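# Latch the loose contact into the housing's empty cavity

## Task

Insert the loose contact completely into the housing's one unoccupied cavity, turned so that its red, notched face is on the same side as the housing's red face, and push until it locks in place.

## Robot and tools

Robot: two arms, left_arm (carrying a five-finger left hand) and right_arm (carrying a five-finger right hand). Base positions in the scene frame: left_arm at (-0.021, +0.433, 0) m, right_arm at (-0.053, -0.356, 0) m, both almost unrotated. A camera stand sits behind the arms. Cameras: cam_head_left, cam_head_right, cam_high, cam_low, cam_left_wrist, cam_right_wrist, each 896x504.

Frames: the scene frame has its origin at table height, halfway between the nominal bases. +z is up, +x points out over the table, and left_arm is on the +y side. Fixed cameras and the table use this frame. Each arm reports its hand pose, velocities and Hand target in its own base frame. Motion offsets are taken along the axes of that arm's current Hand target. The hand point sits 0.05 m in front of the palm and 0.15 m out from the wrist flange. Its +z runs along the straightened fingers, +y leaves the palm, and +x crosses the palm away from the thumb on the right hand but toward the thumb on the left hand. Fingertips extend 0.06 to 0.07 m past the point and lie 0.06 m behind it along -y. A bracket on the little-finger side of the wrist can strike things, and with the fingers level the wrist may hang below the hand point and reach the table first.

A row is 28 numbers, each in [-1, 1]: left arm dx, dy, dz, rx, ry, rz, then six left-hand motor numbers, then left force_limit and speed; then the same ten for the right arm. Always give all 28, even if one arm is idle. The six pose numbers are offsets, not poses: a displacement from the Hand target that stood when the action (or move) began, with 1.0 equal to 0.6 m or 180 degrees; rx, ry, rz form one rotation vector. All six at 0 re-requests the current Hand target. Orientation commands are clipped to within 32 degrees of the measured orientation each step.

Hand numbers, in this order: little, ring, middle, index, thumb_bend, thumb_turn. For fingers and thumb_bend, +1 is straight and -1 fully curled; for thumb_turn, +1 is beside the palm and -1 in front of it, opposite the fingers. force_limit maps -1..+1 to about 0..10 N at the fingertip (0..15 N for the two thumb motors); speed rises from near zero at -1 to full at +0.48 and above. Alternatively put grasp numbers a, b, c (each -1..+1) in the first three places and exactly 0 in the last three: a curls index and middle and bends the thumb, b curls ring and little, c swings the thumb in front of the palm; 0,0,0 is the fully open hand. To leave a hand unchanged, resend the eight numbers of its last executed row; if none has been sent yet, use its hand_measured, hand_force_limit and hand_speed. For a gentle grip close at speed -0.94 or slower. A pinch around roughly 0.035 to 0.065 m thick things needs the thumb turned in front.

Tools:
execute_actions(actions, cameras): actions is a list of actions; each action is up to 15 rows, one per 1/30 s step, and a short action repeats its last row to fill 15. Every row in an action counts from that action's starting Hand target, so repeated offsets keep moving. An empty list returns camera images. cameras: list of names, ["all"] or [].
move(target, speed, blend, stop_force, zero, blocking, cameras): target is one 28-number row or up to 15 rows, all offsets from the same starting Hand targets. speed in m/s, 0.002 to 3.6, default 0.25 (turns up to twice that in rad/s), one value or one per target. blend in metres rounds corners in a list. stop_force in N, 3 to 120, shared by both arms, ends an arm's path when its wrist sensor feels that much resistance; it is unreliable while the hand rotates, and should be omitted when backing off a contact. zero (only with stop_force) chooses whether the sensor is re-zeroed first. blocking=false returns early but cannot combine with stop_force. Paths are straight, do not avoid obstacles, and may pass near the base and change the arm posture, so route around it. The result adds a move: line saying done, off_target, moving, held or fault, plus limits such as paced or held; done does not prove contact or its absence.
wait(seconds 0 to 10, cameras); stop(cameras) brakes a running move; zoom_image(camera, region [x0, y0, x1, y1] in pixels, at most 504 by 504) on the latest image; show_instructions() shows the reference pages; zero_wrist_force(arm) re-zeroes that arm's wrist sensor; finished_scene(scene 1) ends irreversibly.

Results: end_effector_position (m), end_effector_quat_wxyz, velocities, Hand target (the base for the next offsets; the hand often rests a little short of it, and resending or an extra offset closes the gap), joint positions and torques, hand_measured, hand_stopped_by (moving, target, force, stalled, fault), hand_load_n (positive when the finger is pushed open; a lost grip shows as near-zero load), Wrist force and torque in the end effector's axes plus the peak since last shown, motor temperatures, and a MOTOR HOT line from 70 C.

Avoid: anything leaving the table; dropping or releasing moving parts; fast impacts and hard presses, especially against fixed things; arms touching each other or one hand closing on the other. An arm halts for 10 s if outside force nears 150 N or a joint reaches its torque limit (136 N m for the big joints, 25.4 N m for the wrists); it halts longer if a motor reaches 85 C. Because the arms are stiff, aiming even slightly beyond a firm contact can trigger a fault, so insert slowly with a modest stop_force. Objects may occasionally be nudged by outside disturbances.

Each tool is called after "Emit:" as a command line: name --argument value for each argument, lists and objects as JSON in quotes; but a table of rows of numbers goes row by row, as --pt "numbers of a row", without its own name.

Reference images:

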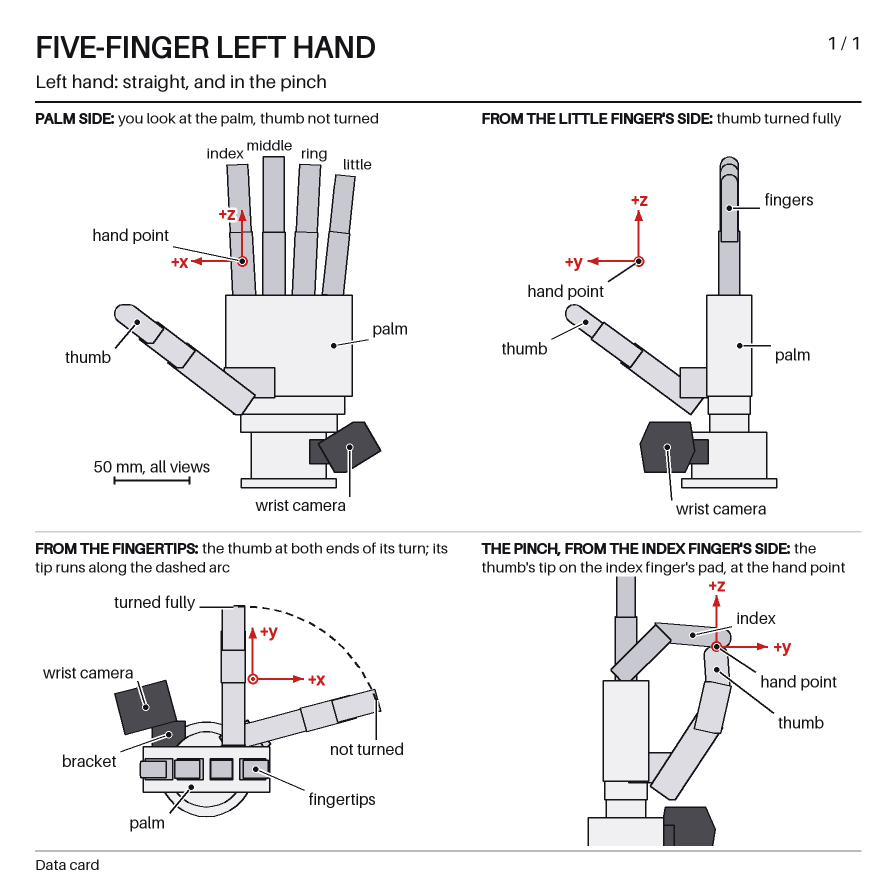

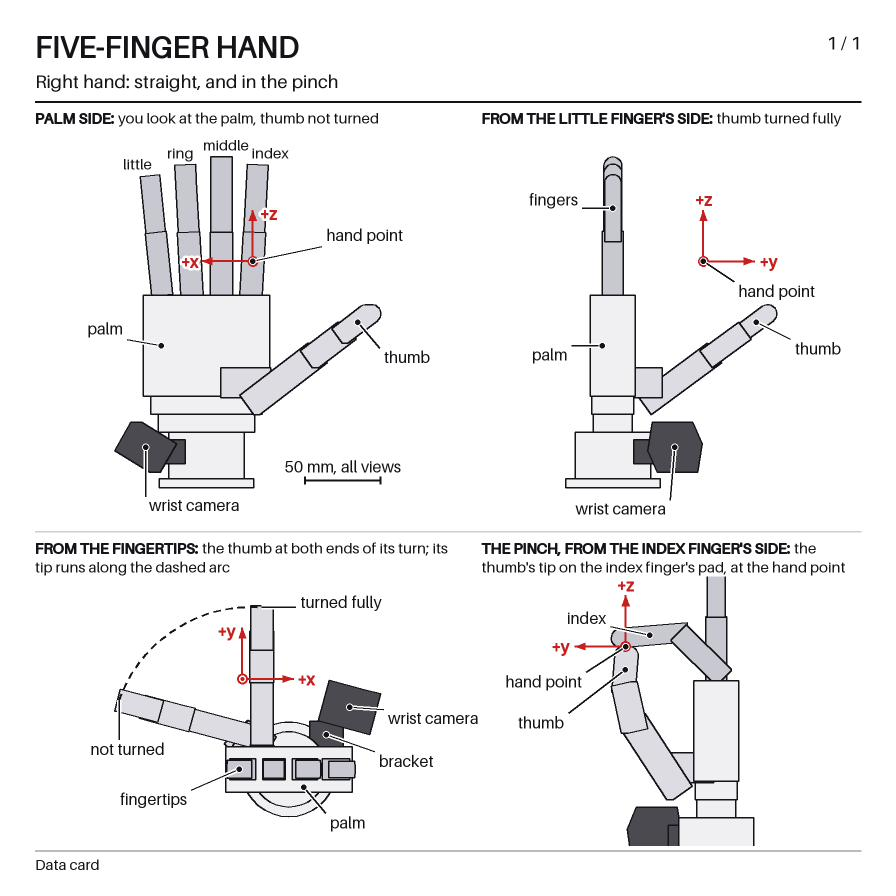

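## Session

Emit:
execute_actions --actions '[]'

Scene clock: 0.00 s.
left_arm: end_effector_position=(+0.5118, +0.2848, +0.2785) hand_measured=(+1.000, +1.000, +1.000, +1.000, +1.000, +1.000) hand_load_n=(-0.5, +0.0, +0.0, +0.0, +0.0, +0.0) hand_stopped_by=(target, target, target, target, target, target) hand_force_limit=0.00 hand_speed=-0.80 end_effector_quat_wxyz=(-0.063, +0.794, -0.581, +0.166) | right_arm: end_effector_position=(+0.7112, +0.3070, +0.2596) hand_measured=(+1.000, +1.000, +1.000, +1.000, +1.000, +1.000) hand_load_n=(+0.0, +0.0, +0.0, +0.0, +0.0, +0.0) hand_stopped_by=(target, target, target, target, target, target) hand_force_limit=0.00 hand_speed=-0.80 end_effector_quat_wxyz=(+0.109, +0.397, +0.909, +0.067)
Joint positions: left_arm=[4.013 -2.319 -0.653 1.556 -1.248 3.681] | right_arm=[0.239 -0.573 0.27 1.618 1.595 -0.51]
Joint velocities: within noise
Joint torques (N m): no reading
Motor temperatures (°C): left_arm=[27 30 35 33 38 33] | right_arm=[31 30 32 34 36 34]
Wrist force (N): no reading
Wrist torque (N m): no reading
Wrist force, peak (N): no reading
Hand target: left_arm +0.5118, +0.2848, +0.2785; -0.063, +0.794, -0.581, +0.166 | right_arm +0.7112, +0.3070, +0.2596; +0.109, +0.397, +0.909, +0.067

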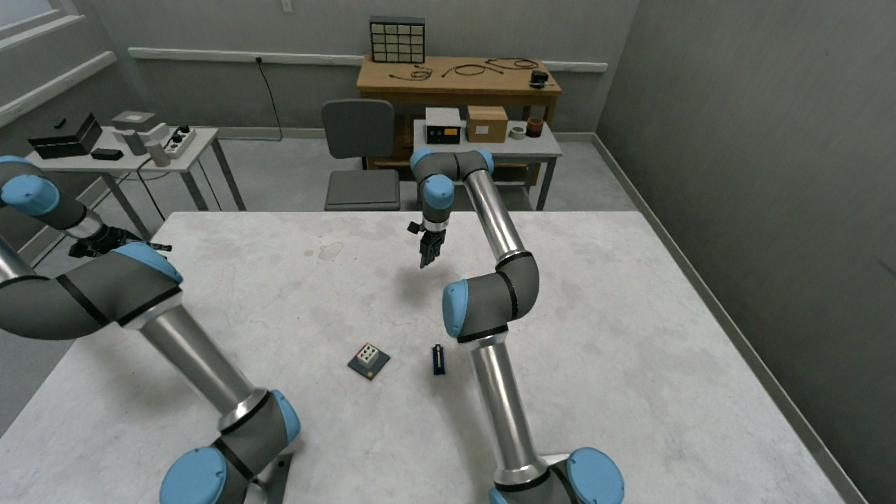

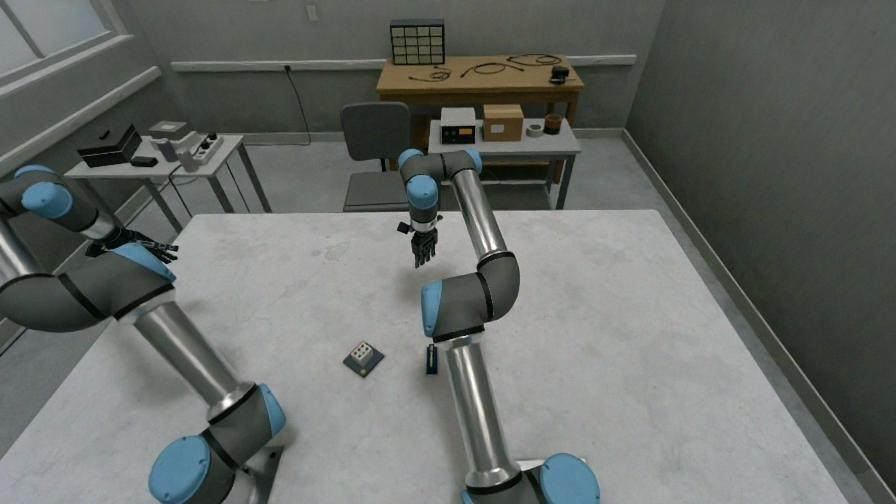

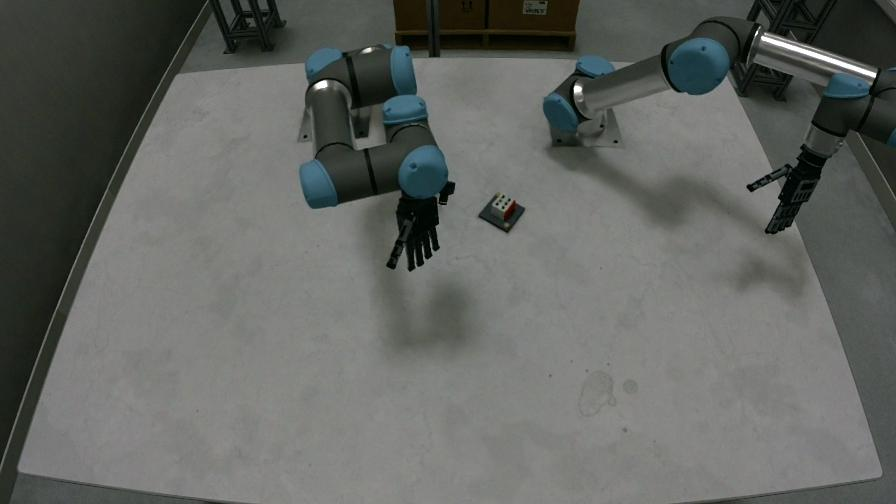

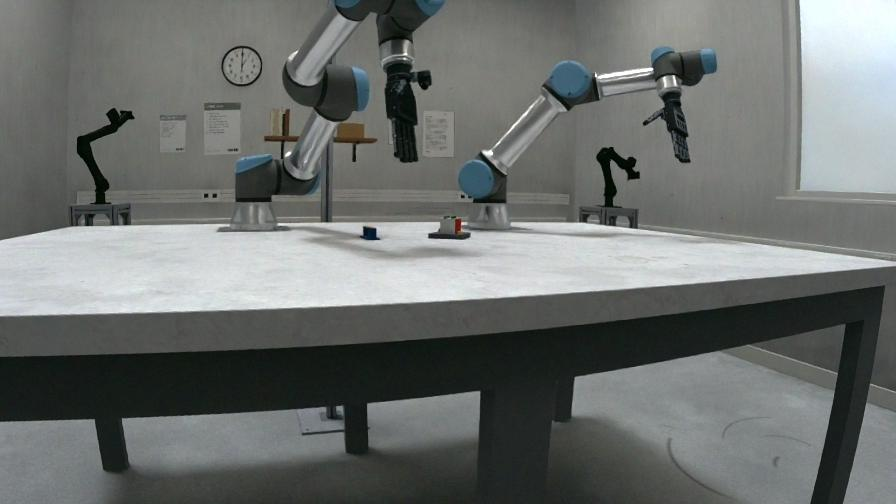

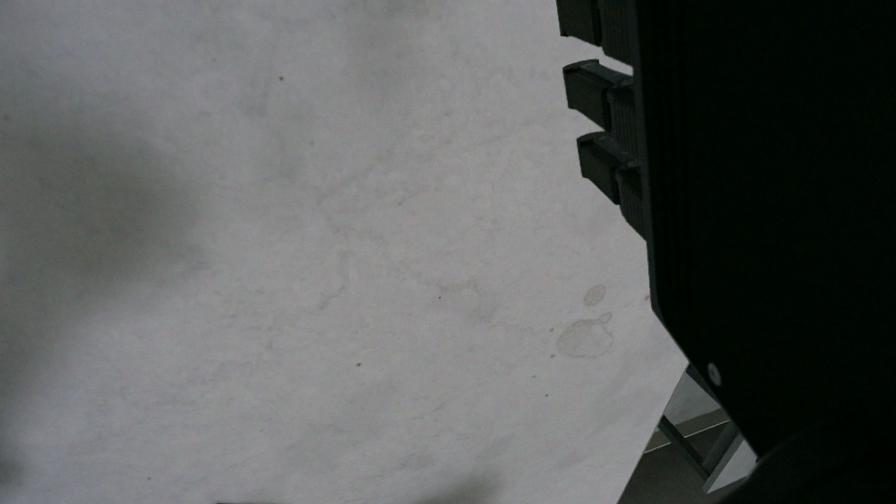

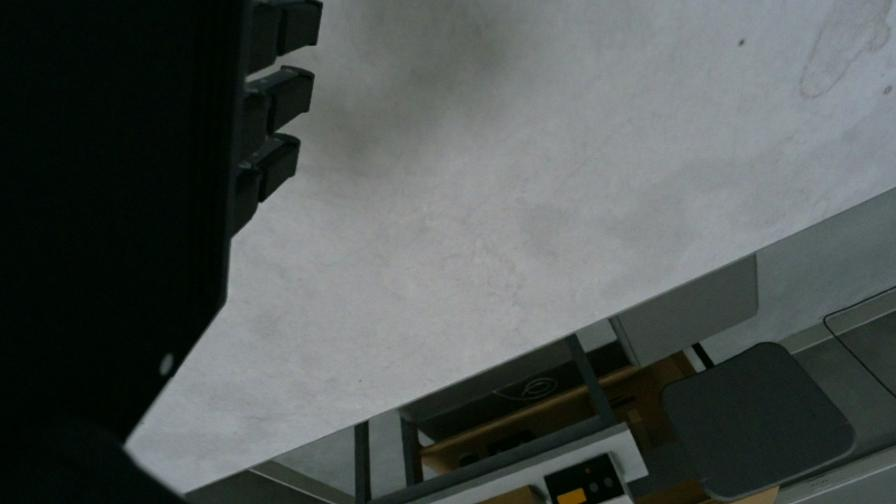

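Emit:
zoom_image --camera "cam_head_left" --region '[330, 320, 470, 400]'

Emit:
zoom_image --camera "cam_head_right" --region '[330, 320, 470, 400]'

Emit:
zoom_image --camera "cam_high" --region '[430, 170, 570, 250]'

Emit:
zoom_image --camera "cam_low" --region '[340, 200, 480, 250]'

Scaled by 3.600.

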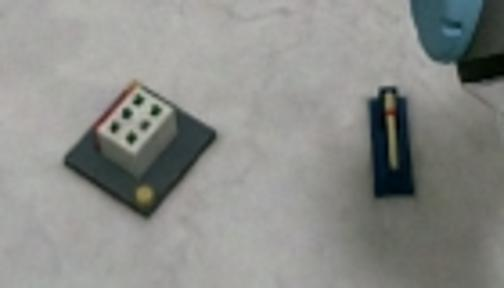

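Scaled by 3.600.

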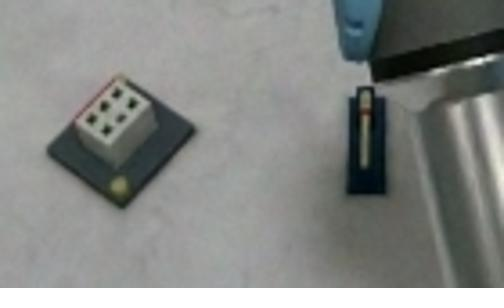

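Scaled by 3.600.

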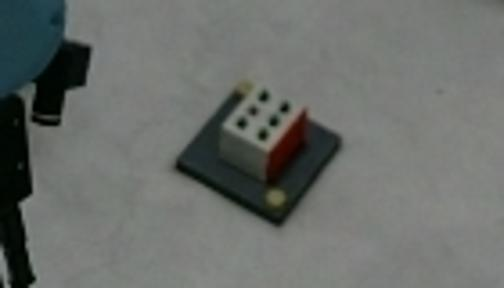

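Scaled by 3.600.

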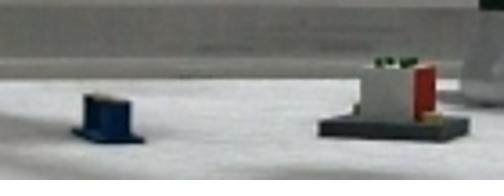

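Emit:
move --target '[0,0,0,0,0,0,1,1,1,1,1,1,0,-0.8,0.278,-0.5545,-0.23,0,0,0,1,1,1,1,1,1,0,-0.8]' --speed 0.4 --cameras '["all"]'

Scene clock: 9.50 s.
left_arm: end_effector_position=(+0.5118, +0.2848, +0.2785) hand_measured=(+1.000, +1.000, +1.000, +1.000, +1.000, +1.000) hand_load_n=(+0.0, +0.0, +0.0, +0.0, +0.0, +0.0) hand_stopped_by=(target, target, target, target, target, target) hand_force_limit=0.00 hand_speed=-0.80 end_effector_quat_wxyz=(-0.063, +0.794, -0.581, +0.166) | right_arm: end_effector_position=(+0.3311, +0.2002, +0.2994) hand_measured=(+1.000, +1.000, +1.000, +1.000, +1.000, +1.000) hand_load_n=(+0.0, +0.0, +0.0, +0.0, +0.0, +0.0) hand_stopped_by=(target, target, target, target, target, target) hand_force_limit=0.00 hand_speed=-0.80 end_effector_quat_wxyz=(+0.109, +0.397, +0.909, +0.067)
Joint positions: left_arm=[4.013 -2.319 -0.653 1.556 -1.248 3.681] | right_arm=[0.182 -1.715 1.8 1.229 1.581 -0.566]
Joint torques (N m): left_arm=[0.12 50.55 16.9 -2.33 0.41 0.05] | right_arm=[13.5 -19.92 -11.74 0.52 1.41 1.48]
Wrist force (N): left_arm=[0.0 0.0 0.1] | right_arm=[-0.1 0.0 -0.2]
Wrist torque (N m): left_arm=[-0.01 0.00 0.00] | right_arm=[0.02 0.05 -0.05]
Wrist force, peak (N): left_arm=[0.1 -0.1 0.4] | right_arm=[-1.2 1.7 1.0]
Hand target: left_arm +0.5118, +0.2848, +0.2785; -0.063, +0.794, -0.581, +0.166 | right_arm +0.3310, +0.2003, +0.2994; +0.109, +0.397, +0.909, +0.067
Off the commanded pose: left_arm 0.000 m, 0 deg | right_arm 0.000 m, 0 deg.
move: done

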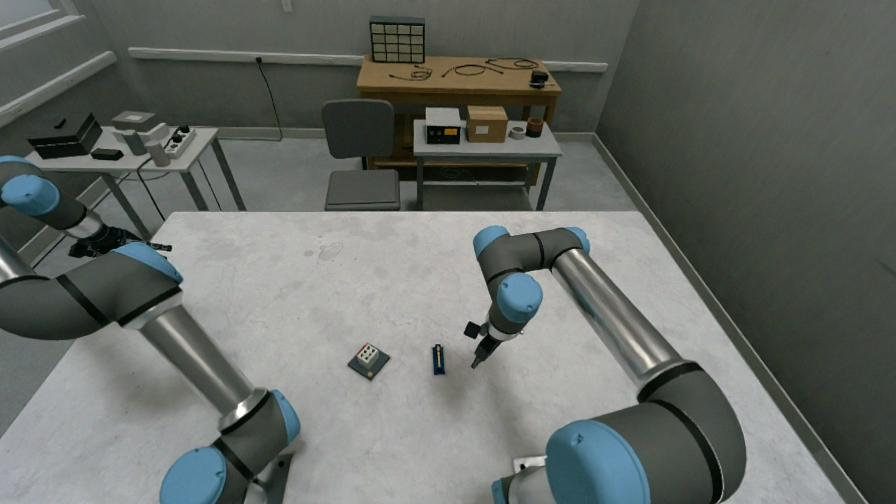

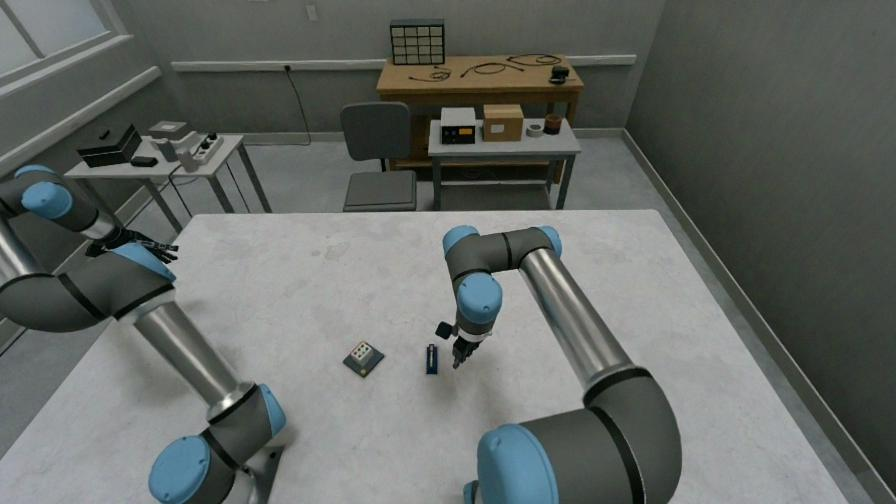

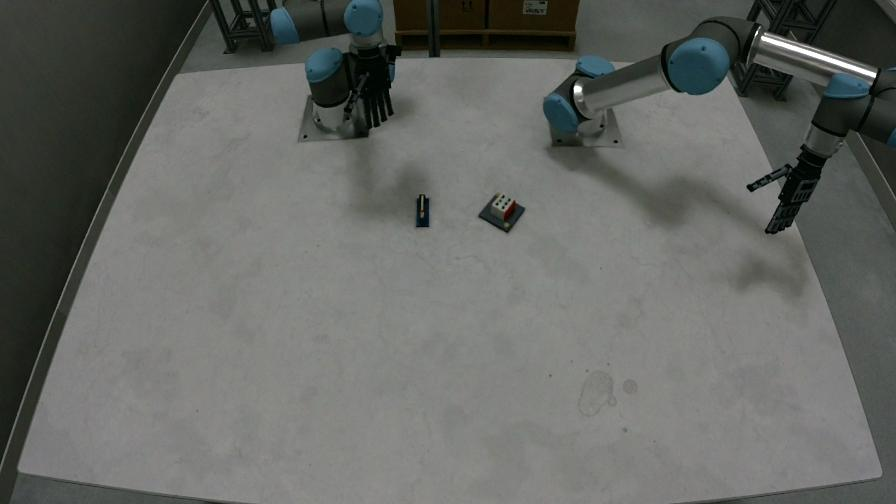

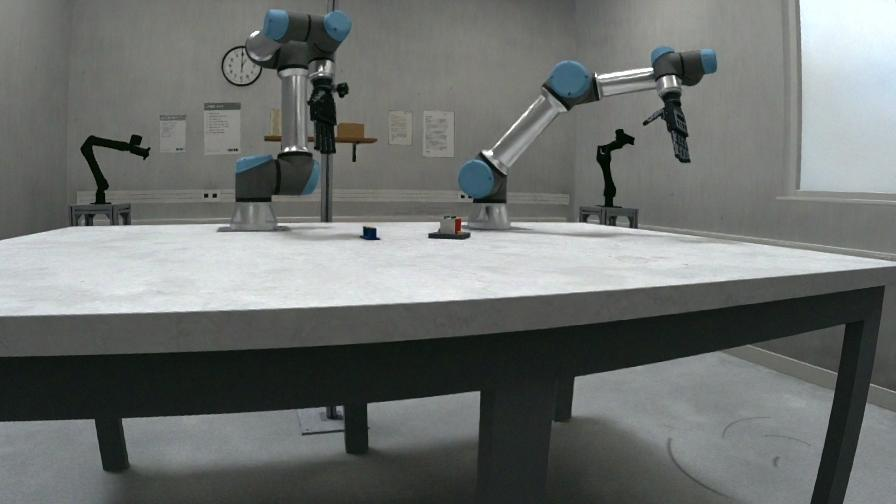

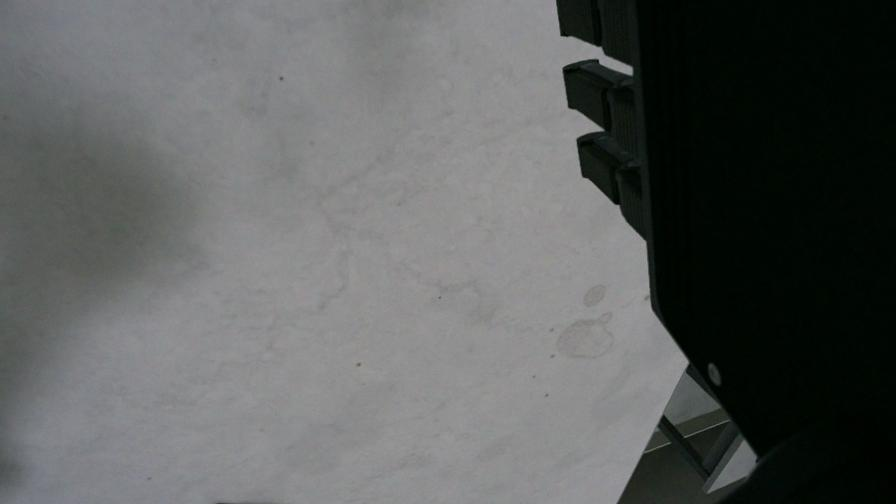

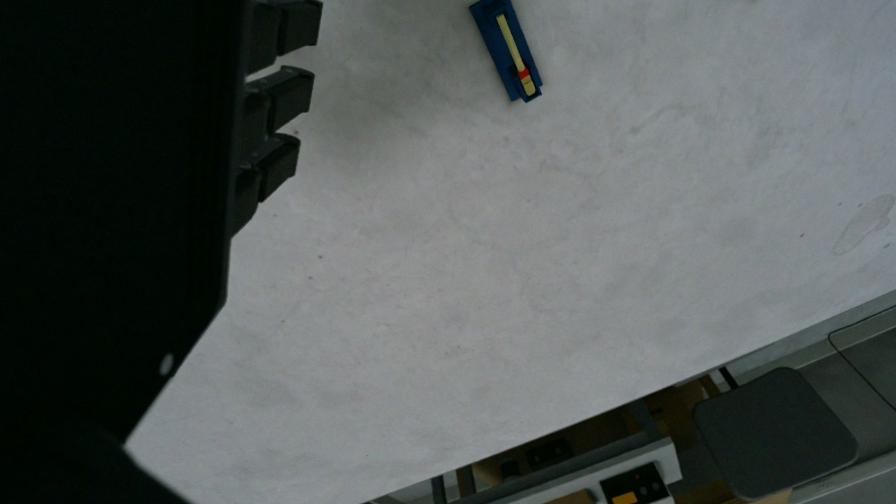

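Emit:
zoom_image --camera "cam_right_wrist" --region '[440, 0, 580, 110]'

Emit:
zoom_image --camera "cam_high" --region '[400, 180, 540, 240]'

Emit:
zoom_image --camera "cam_low" --region '[350, 210, 480, 250]'

Scaled by 3.600.

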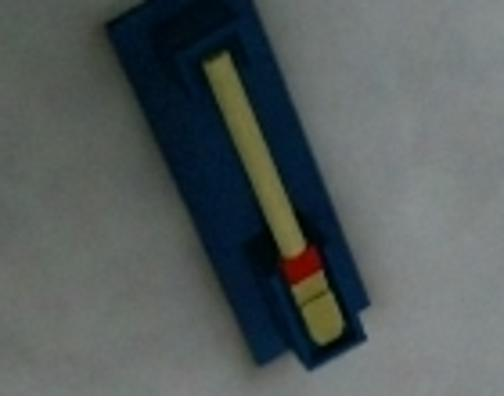

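Scaled by 3.600.

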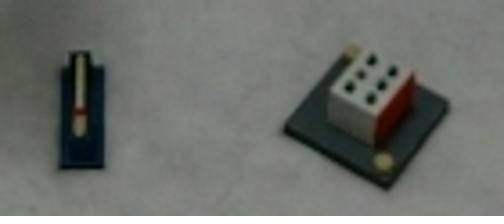

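Scaled by 3.877.

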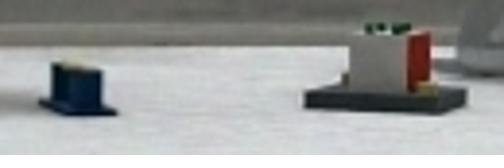

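Emit:
move --target '[0.628,0.404,0.037,-0.0437,-0.1131,-0.3928,1,1,1,1,1,1,0,-0.8,-0.795,-0.248,0.066,0,0,0,1,1,1,1,1,1,0,-0.8]' --speed 0.45

Emit:
move --target '[-0.33,0.648,0.0975,0,0,0,1,1,1,1,1,1,0,-0.8,0,0,0,0,0,0,1,1,1,1,1,1,0,-0.8]' --speed 0.4 --cameras '["all"]'

Scene clock: 27.83 s.
left_arm: end_effector_position=(+0.4020, -0.1495, +0.2580) hand_measured=(+1.000, +1.000, +1.000, +1.000, +1.000, +1.000) hand_load_n=(+0.0, +0.0, +0.0, +0.0, +0.0, +0.0) hand_stopped_by=(target, target, target, target, target, target) hand_force_limit=0.00 hand_speed=-0.80 end_effector_quat_wxyz=(-0.001, +1.000, -0.008, +0.000) end_effector_velocity=(+0.000, +0.000, +0.000) end_effector_angular_velocity=(+0.000, +0.001, +0.005) | right_arm: end_effector_position=(+0.5508, -0.2502, +0.2989) hand_measured=(+1.000, +1.000, +1.000, +1.000, +1.000, +1.000) hand_load_n=(+0.0, +0.0, +0.0, +0.0, +0.0, +0.0) hand_stopped_by=(target, target, target, target, target, target) hand_force_limit=0.00 hand_speed=-0.80 end_effector_quat_wxyz=(+0.109, +0.397, +0.909, +0.067)
Joint positions: left_arm=[3.262 -1.743 -1.585 1.758 -1.572 1.707] | right_arm=[-0.844 -1.092 1.095 1.423 1.357 -1.575]
Joint velocities: left_arm=[0 0 -0.001 0 0 -0.006] | right_arm=[within noise]
Joint torques (N m): left_arm=[-10.74 34.36 8.96 -0.1 2.29 -2] | right_arm=[14.08 -33.78 -27.32 1.35 0.43 1.03]
Wrist force (N): left_arm=[-0.2 0.0 0.2] | right_arm=[0.2 0.1 -0.1]
Wrist torque (N m): left_arm=[-0.09 0.01 -0.10] | right_arm=[0.01 -0.04 -0.05]
Wrist force, peak (N): left_arm=[-0.7 2.0 -0.1] | right_arm=[1.6 0.6 -0.2]
Hand target: left_arm +0.4019, -0.1496, +0.2580; -0.001, +1.000, -0.008, +0.000 | right_arm +0.5508, -0.2502, +0.2989; +0.109, +0.397, +0.909, +0.067
Off the commanded pose: left_arm 0.000 m, 0 deg | right_arm 0.000 m, 0 deg.
move: done

Scene clock: 29.50 s.
left_arm: end_effector_position=(+0.1979, -0.5350, +0.1988) hand_measured=(+1.000, +1.000, +1.000, +1.000, +1.000, +1.000) hand_load_n=(+0.0, +0.0, +0.0, +0.0, +0.0, +0.0) hand_stopped_by=(target, target, target, target, target, target) hand_force_limit=0.00 hand_speed=-0.80 end_effector_quat_wxyz=(-0.001, +1.000, -0.008, +0.000) | right_arm: end_effector_position=(+0.5508, -0.2502, +0.2989) hand_measured=(+1.000, +1.000, +1.000, +1.000, +1.000, +1.000) hand_load_n=(+0.0, +0.0, +0.0, +0.0, +0.0, -0.5) hand_stopped_by=(target, target, target, target, target, target) hand_force_limit=0.00 hand_speed=-0.80 end_effector_quat_wxyz=(+0.109, +0.397, +0.909, +0.067)
Joint positions: left_arm=[2.179 -2.068 -1.297 1.793 -1.572 0.624] | right_arm=[-0.844 -1.092 1.095 1.423 1.357 -1.575]
Joint torques (N m): left_arm=[-11.21 31.35 27.45 -0.31 2.2 -2.02] | right_arm=[12.62 -32.91 -26.83 4.16 -1.73 -1.33]
Wrist force (N): left_arm=[-0.4 -0.2 0.3] | right_arm=[-0.1 0.3 0.0]
Wrist torque (N m): left_arm=[-0.14 0.08 -0.25] | right_arm=[0.02 0.01 -0.06]
Wrist force, peak (N): left_arm=[-1.5 1.7 0.8] | right_arm=[0.1 0.5 -0.1]
Hand target: left_arm +0.1978, -0.5352, +0.1988; -0.001, +1.000, -0.008, +0.000 | right_arm +0.5508, -0.2502, +0.2989; +0.109, +0.397, +0.909, +0.067
Off the commanded pose: left_arm 0.000 m, 0 deg | right_arm 0.000 m, 0 deg.
move: done

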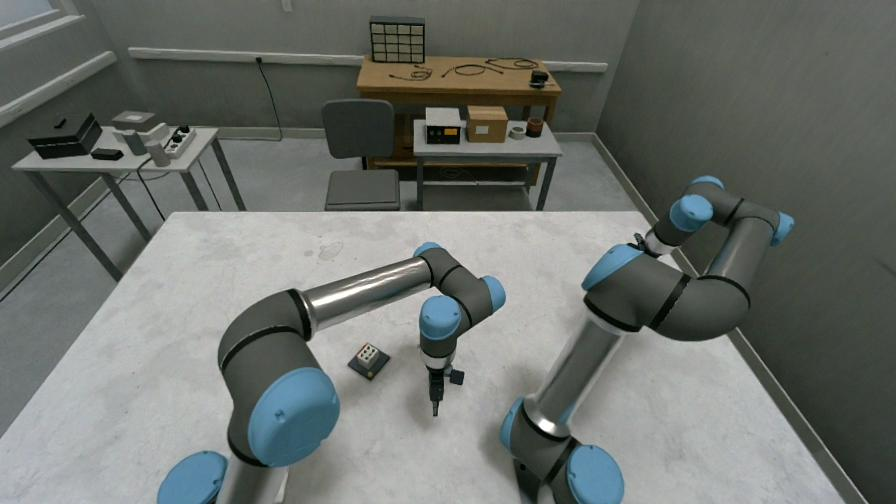

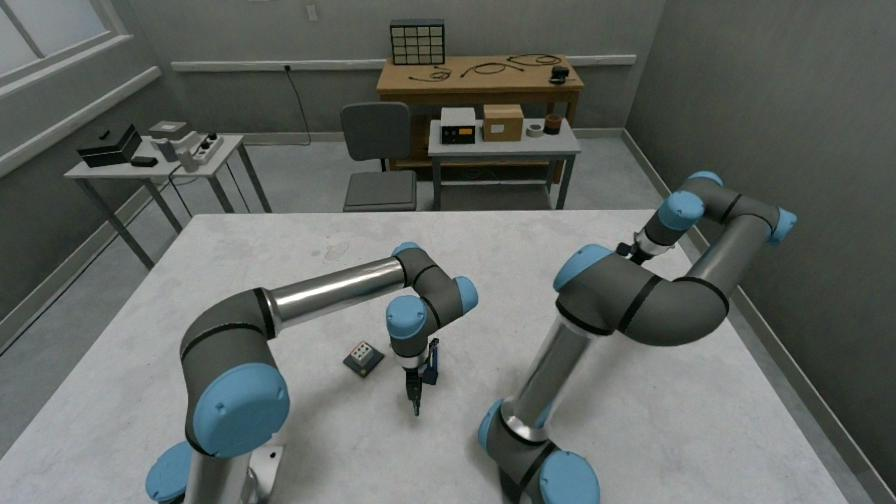

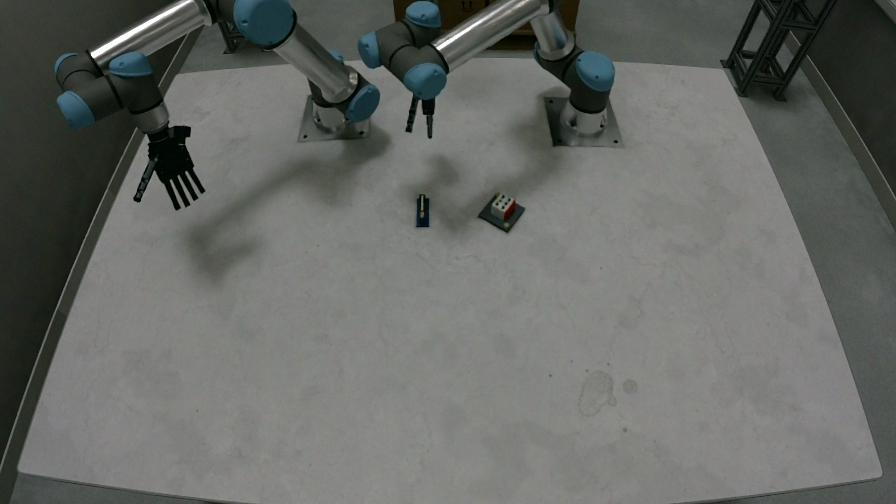

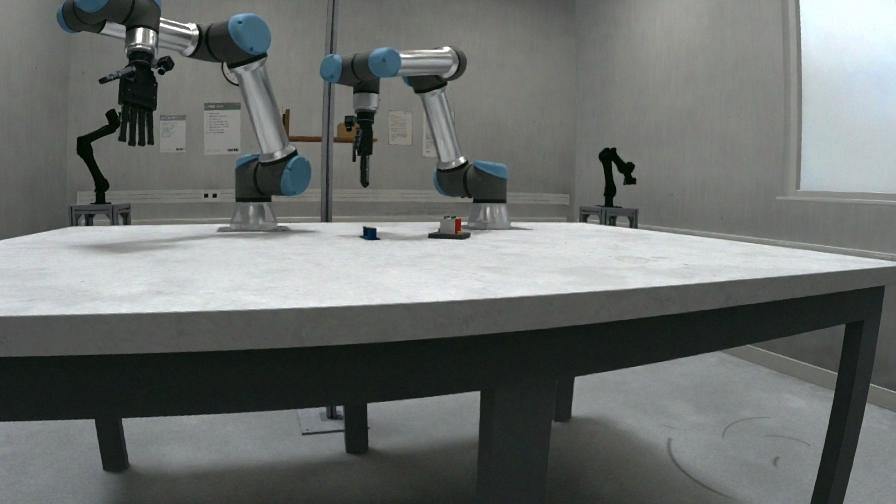

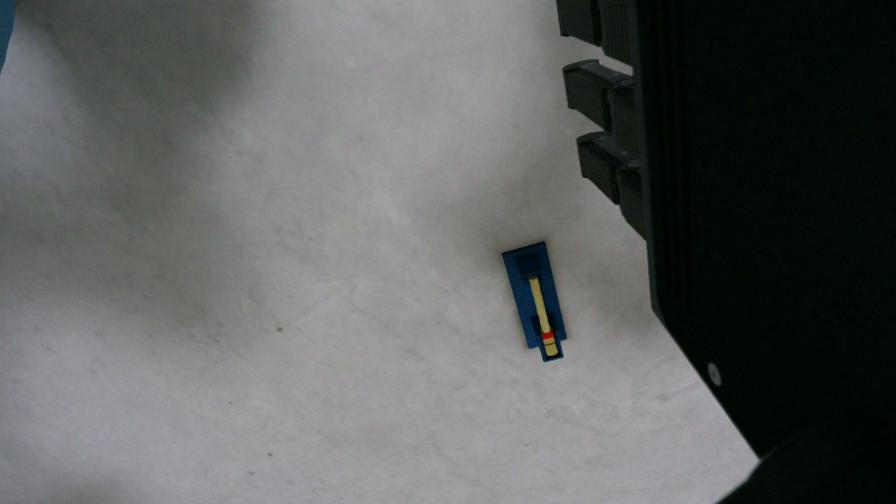

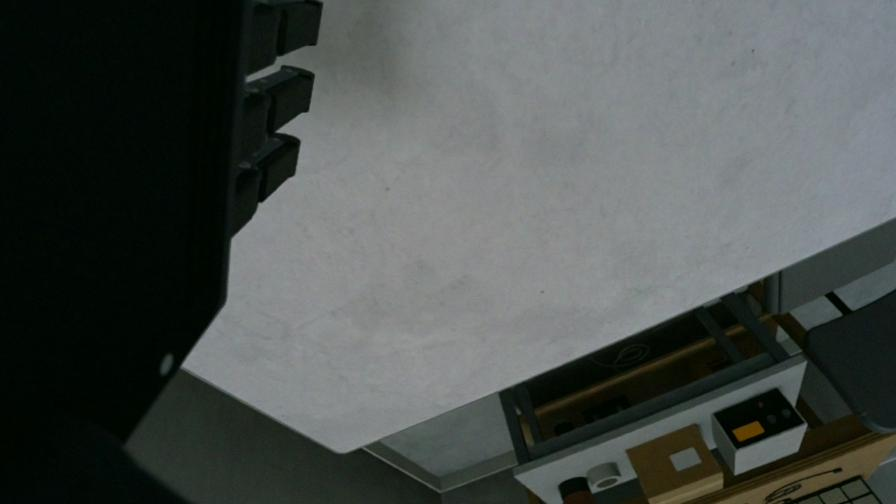

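Emit:
zoom_image --camera "cam_left_wrist" --region '[480, 230, 600, 370]'

Scaled by 3.600.

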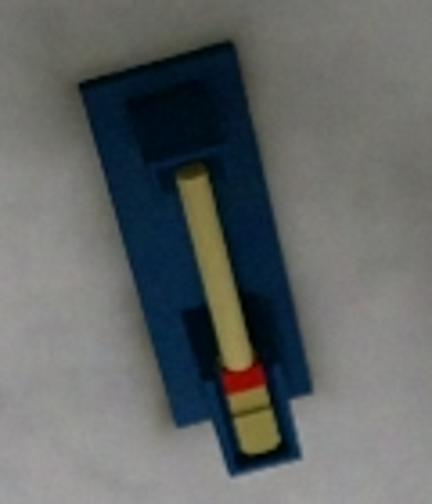

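Emit:
move --target '[0.0917,-0.0667,0.125,0,0,0,1,1,1,1,1,1,0,-0.8,0,0,0,0,0,0,1,1,1,1,1,1,0,-0.8]' --speed 0.3 --cameras '["cam_left_wrist","cam_head_right","cam_high","cam_low"]'

Scene clock: 32.43 s.
left_arm: end_effector_position=(+0.2534, -0.4959, +0.1239) hand_measured=(+1.000, +1.000, +1.000, +1.000, +1.000, +1.000) hand_load_n=(+0.0, +0.0, +0.0, +0.0, +0.0, +0.0) hand_stopped_by=(target, target, target, target, target, target) hand_force_limit=0.00 hand_speed=-0.80 end_effector_quat_wxyz=(-0.001, +1.000, -0.008, +0.000) | right_arm: end_effector_position=(+0.5508, -0.2502, +0.2989) hand_measured=(+1.000, +1.000, +1.000, +1.000, +1.000, +1.000) hand_load_n=(+0.0, +0.0, +0.0, +0.0, +0.0, +0.0) hand_stopped_by=(target, target, target, target, target, target) hand_force_limit=0.00 hand_speed=-0.80 end_effector_quat_wxyz=(+0.109, +0.397, +0.909, +0.067)
Joint positions: left_arm=[2.32 -2.092 -1.462 1.982 -1.572 0.765] | right_arm=[-0.844 -1.092 1.095 1.423 1.357 -1.575]
Joint torques (N m): left_arm=[4.99 45.19 13.49 -1.62 1.45 0.31] | right_arm=[12.42 -32.99 -26.94 4.38 -1.57 -1.09]
Wrist force (N): left_arm=[0.0 -0.2 0.1] | right_arm=[0.1 0.2 0.1]
Wrist torque (N m): left_arm=[-0.12 0.01 -0.04] | right_arm=[0.03 -0.03 -0.05]
Wrist force, peak (N): left_arm=[1.1 -0.8 1.9] | right_arm=[0.1 0.5 -0.2]
Hand target: left_arm +0.2535, -0.4959, +0.1239; -0.001, +1.000, -0.008, +0.000 | right_arm +0.5508, -0.2502, +0.2989; +0.109, +0.397, +0.909, +0.067
Off the commanded pose: left_arm 0.000 m, 0 deg | right_arm 0.000 m, 0 deg.
move: done
Images, in order (width x height): cam_head_right 896x504, cam_high 896x504, cam_low 896x504, cam_left_wrist 896x504.

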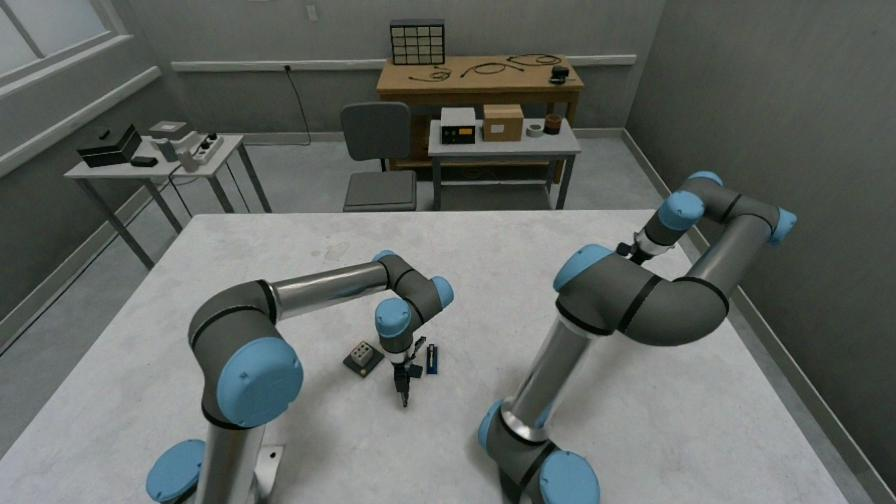

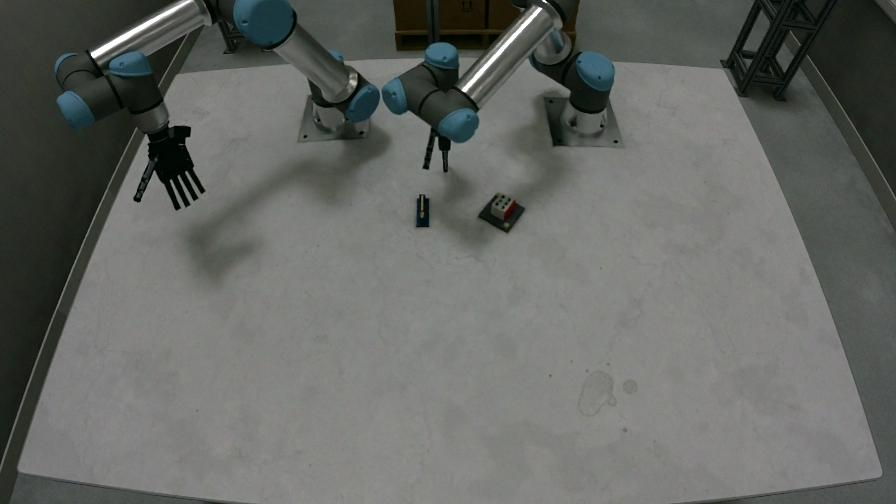

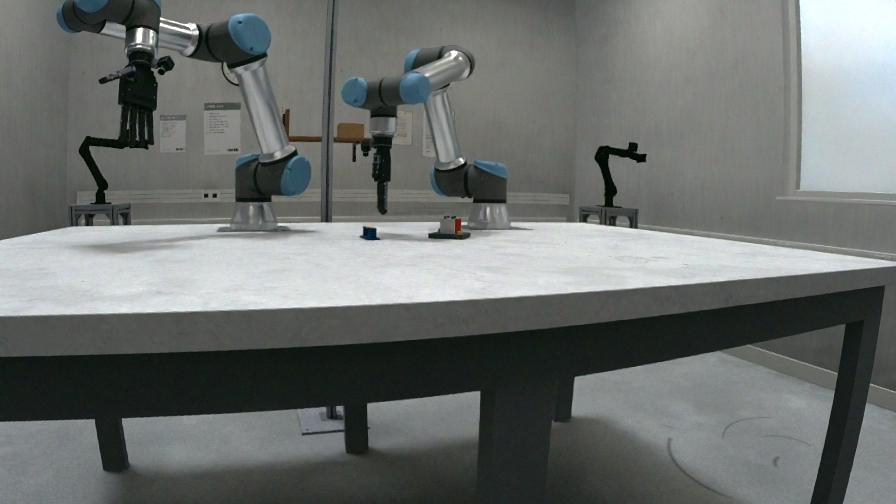

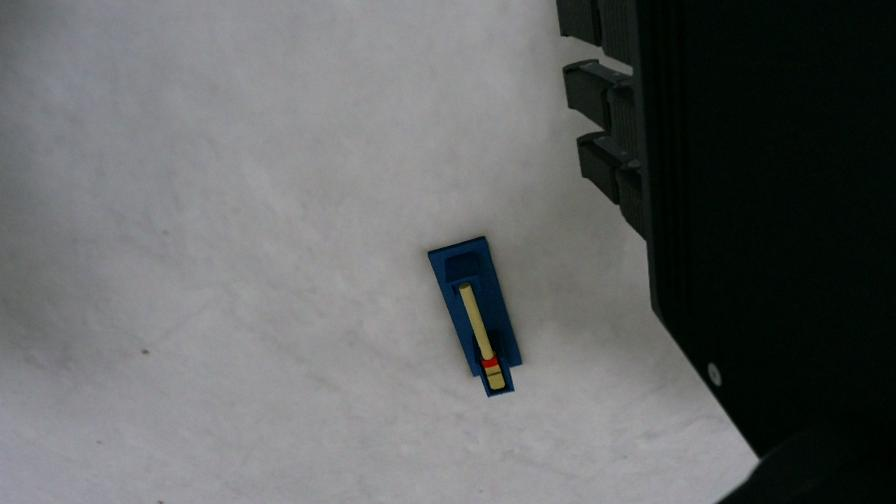

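Emit:
zoom_image --camera "cam_left_wrist" --region '[405, 225, 545, 405]'

Emit:
zoom_image --camera "cam_low" --region '[355, 215, 395, 245]'

Scaled by 2.800.

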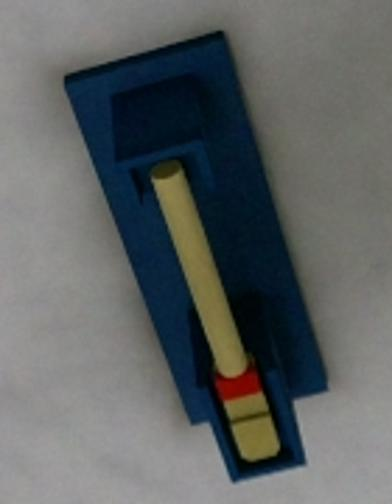

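Scaled by 12.600.

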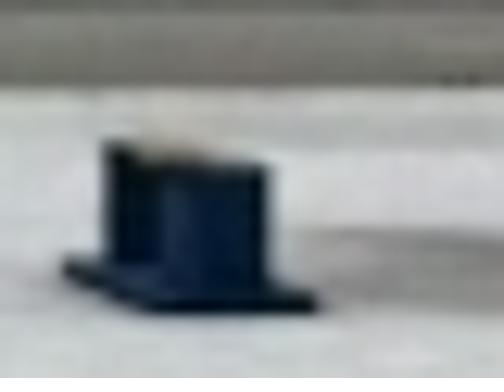

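Emit:
move --target '[0,-0.3667,-0.05,0,0,0,1,1,1,1,1,1,0,-0.8,0,0,0,0,0,0,1,1,1,1,1,1,0,-0.8]' --speed 0.3 --cameras '["cam_left_wrist","cam_low"]'

Scene clock: 38.30 s.
left_arm: end_effector_position=(+0.2569, -0.2760, +0.1542) hand_measured=(+1.000, +1.000, +1.000, +1.000, +1.000, +1.000) hand_load_n=(+0.0, +0.0, +0.0, +0.0, +0.0, +0.0) hand_stopped_by=(target, target, target, target, target, target) hand_force_limit=0.00 hand_speed=-0.80 end_effector_quat_wxyz=(-0.001, +1.000, -0.008, +0.000) | right_arm: end_effector_position=(+0.5508, -0.2502, +0.2989) hand_measured=(+1.000, +1.000, +1.000, +1.000, +1.000, +1.000) hand_load_n=(+0.0, +0.0, +0.0, +0.0, -0.5, +0.0) hand_stopped_by=(target, target, target, target, target, target) hand_force_limit=0.00 hand_speed=-0.80 end_effector_quat_wxyz=(+0.109, +0.397, +0.909, +0.067)
Joint positions: left_arm=[2.821 -1.654 -1.969 2.052 -1.572 1.266] | right_arm=[-0.844 -1.092 1.095 1.423 1.357 -1.575]
Joint torques (N m): left_arm=[13.77 28.15 8.59 -0.32 -2.18 2.48] | right_arm=[13.26 -34.5 -27.56 4.29 -1.68 -1.19]
Wrist force (N): left_arm=[-0.3 0.2 0.0] | right_arm=[0.2 0.2 -0.3]
Wrist torque (N m): left_arm=[-0.07 0.03 -0.11] | right_arm=[0.04 -0.03 -0.05]
Wrist force, peak (N): left_arm=[0.0 2.1 0.3] | right_arm=[-0.1 0.5 -0.2]
Hand target: left_arm +0.2569, -0.2760, +0.1542; -0.001, +1.000, -0.008, +0.000 | right_arm +0.5508, -0.2502, +0.2989; +0.109, +0.397, +0.909, +0.067
Off the commanded pose: left_arm 0.000 m, 0 deg | right_arm 0.000 m, 0 deg.
move: done
Images, in order (width x height): cam_low 896x504, cam_left_wrist 896x504.

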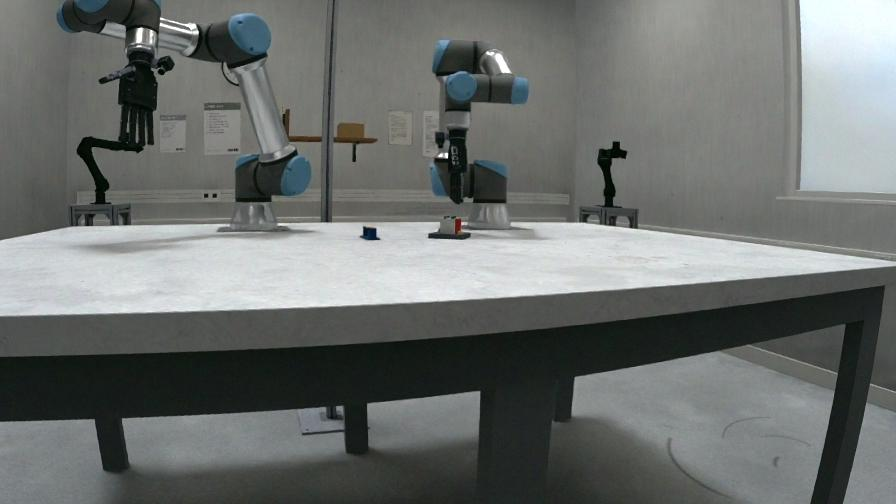

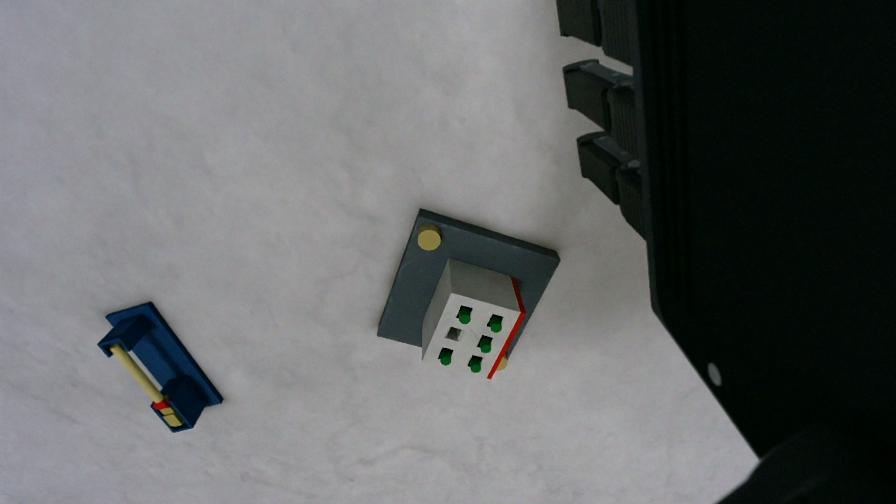

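Emit:
zoom_image --camera "cam_left_wrist" --region '[370, 200, 570, 390]'

Emit:
zoom_image --camera "cam_left_wrist" --region '[420, 270, 530, 390]'

Emit:
zoom_image --camera "cam_left_wrist" --region '[85, 290, 235, 440]'

Scaled by 2.520.

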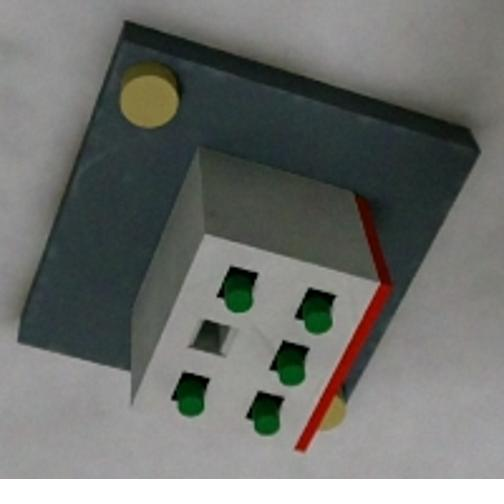

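Scaled by 4.200.

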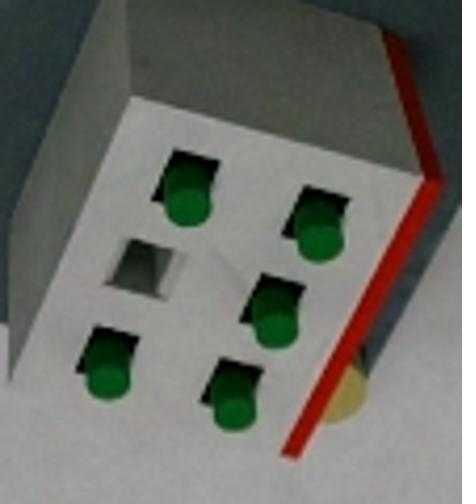

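Scaled by 3.360.

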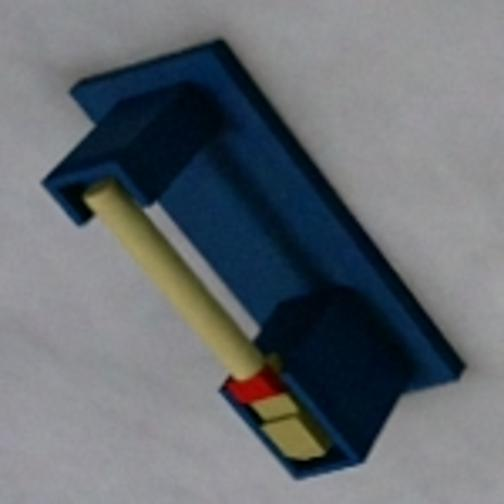

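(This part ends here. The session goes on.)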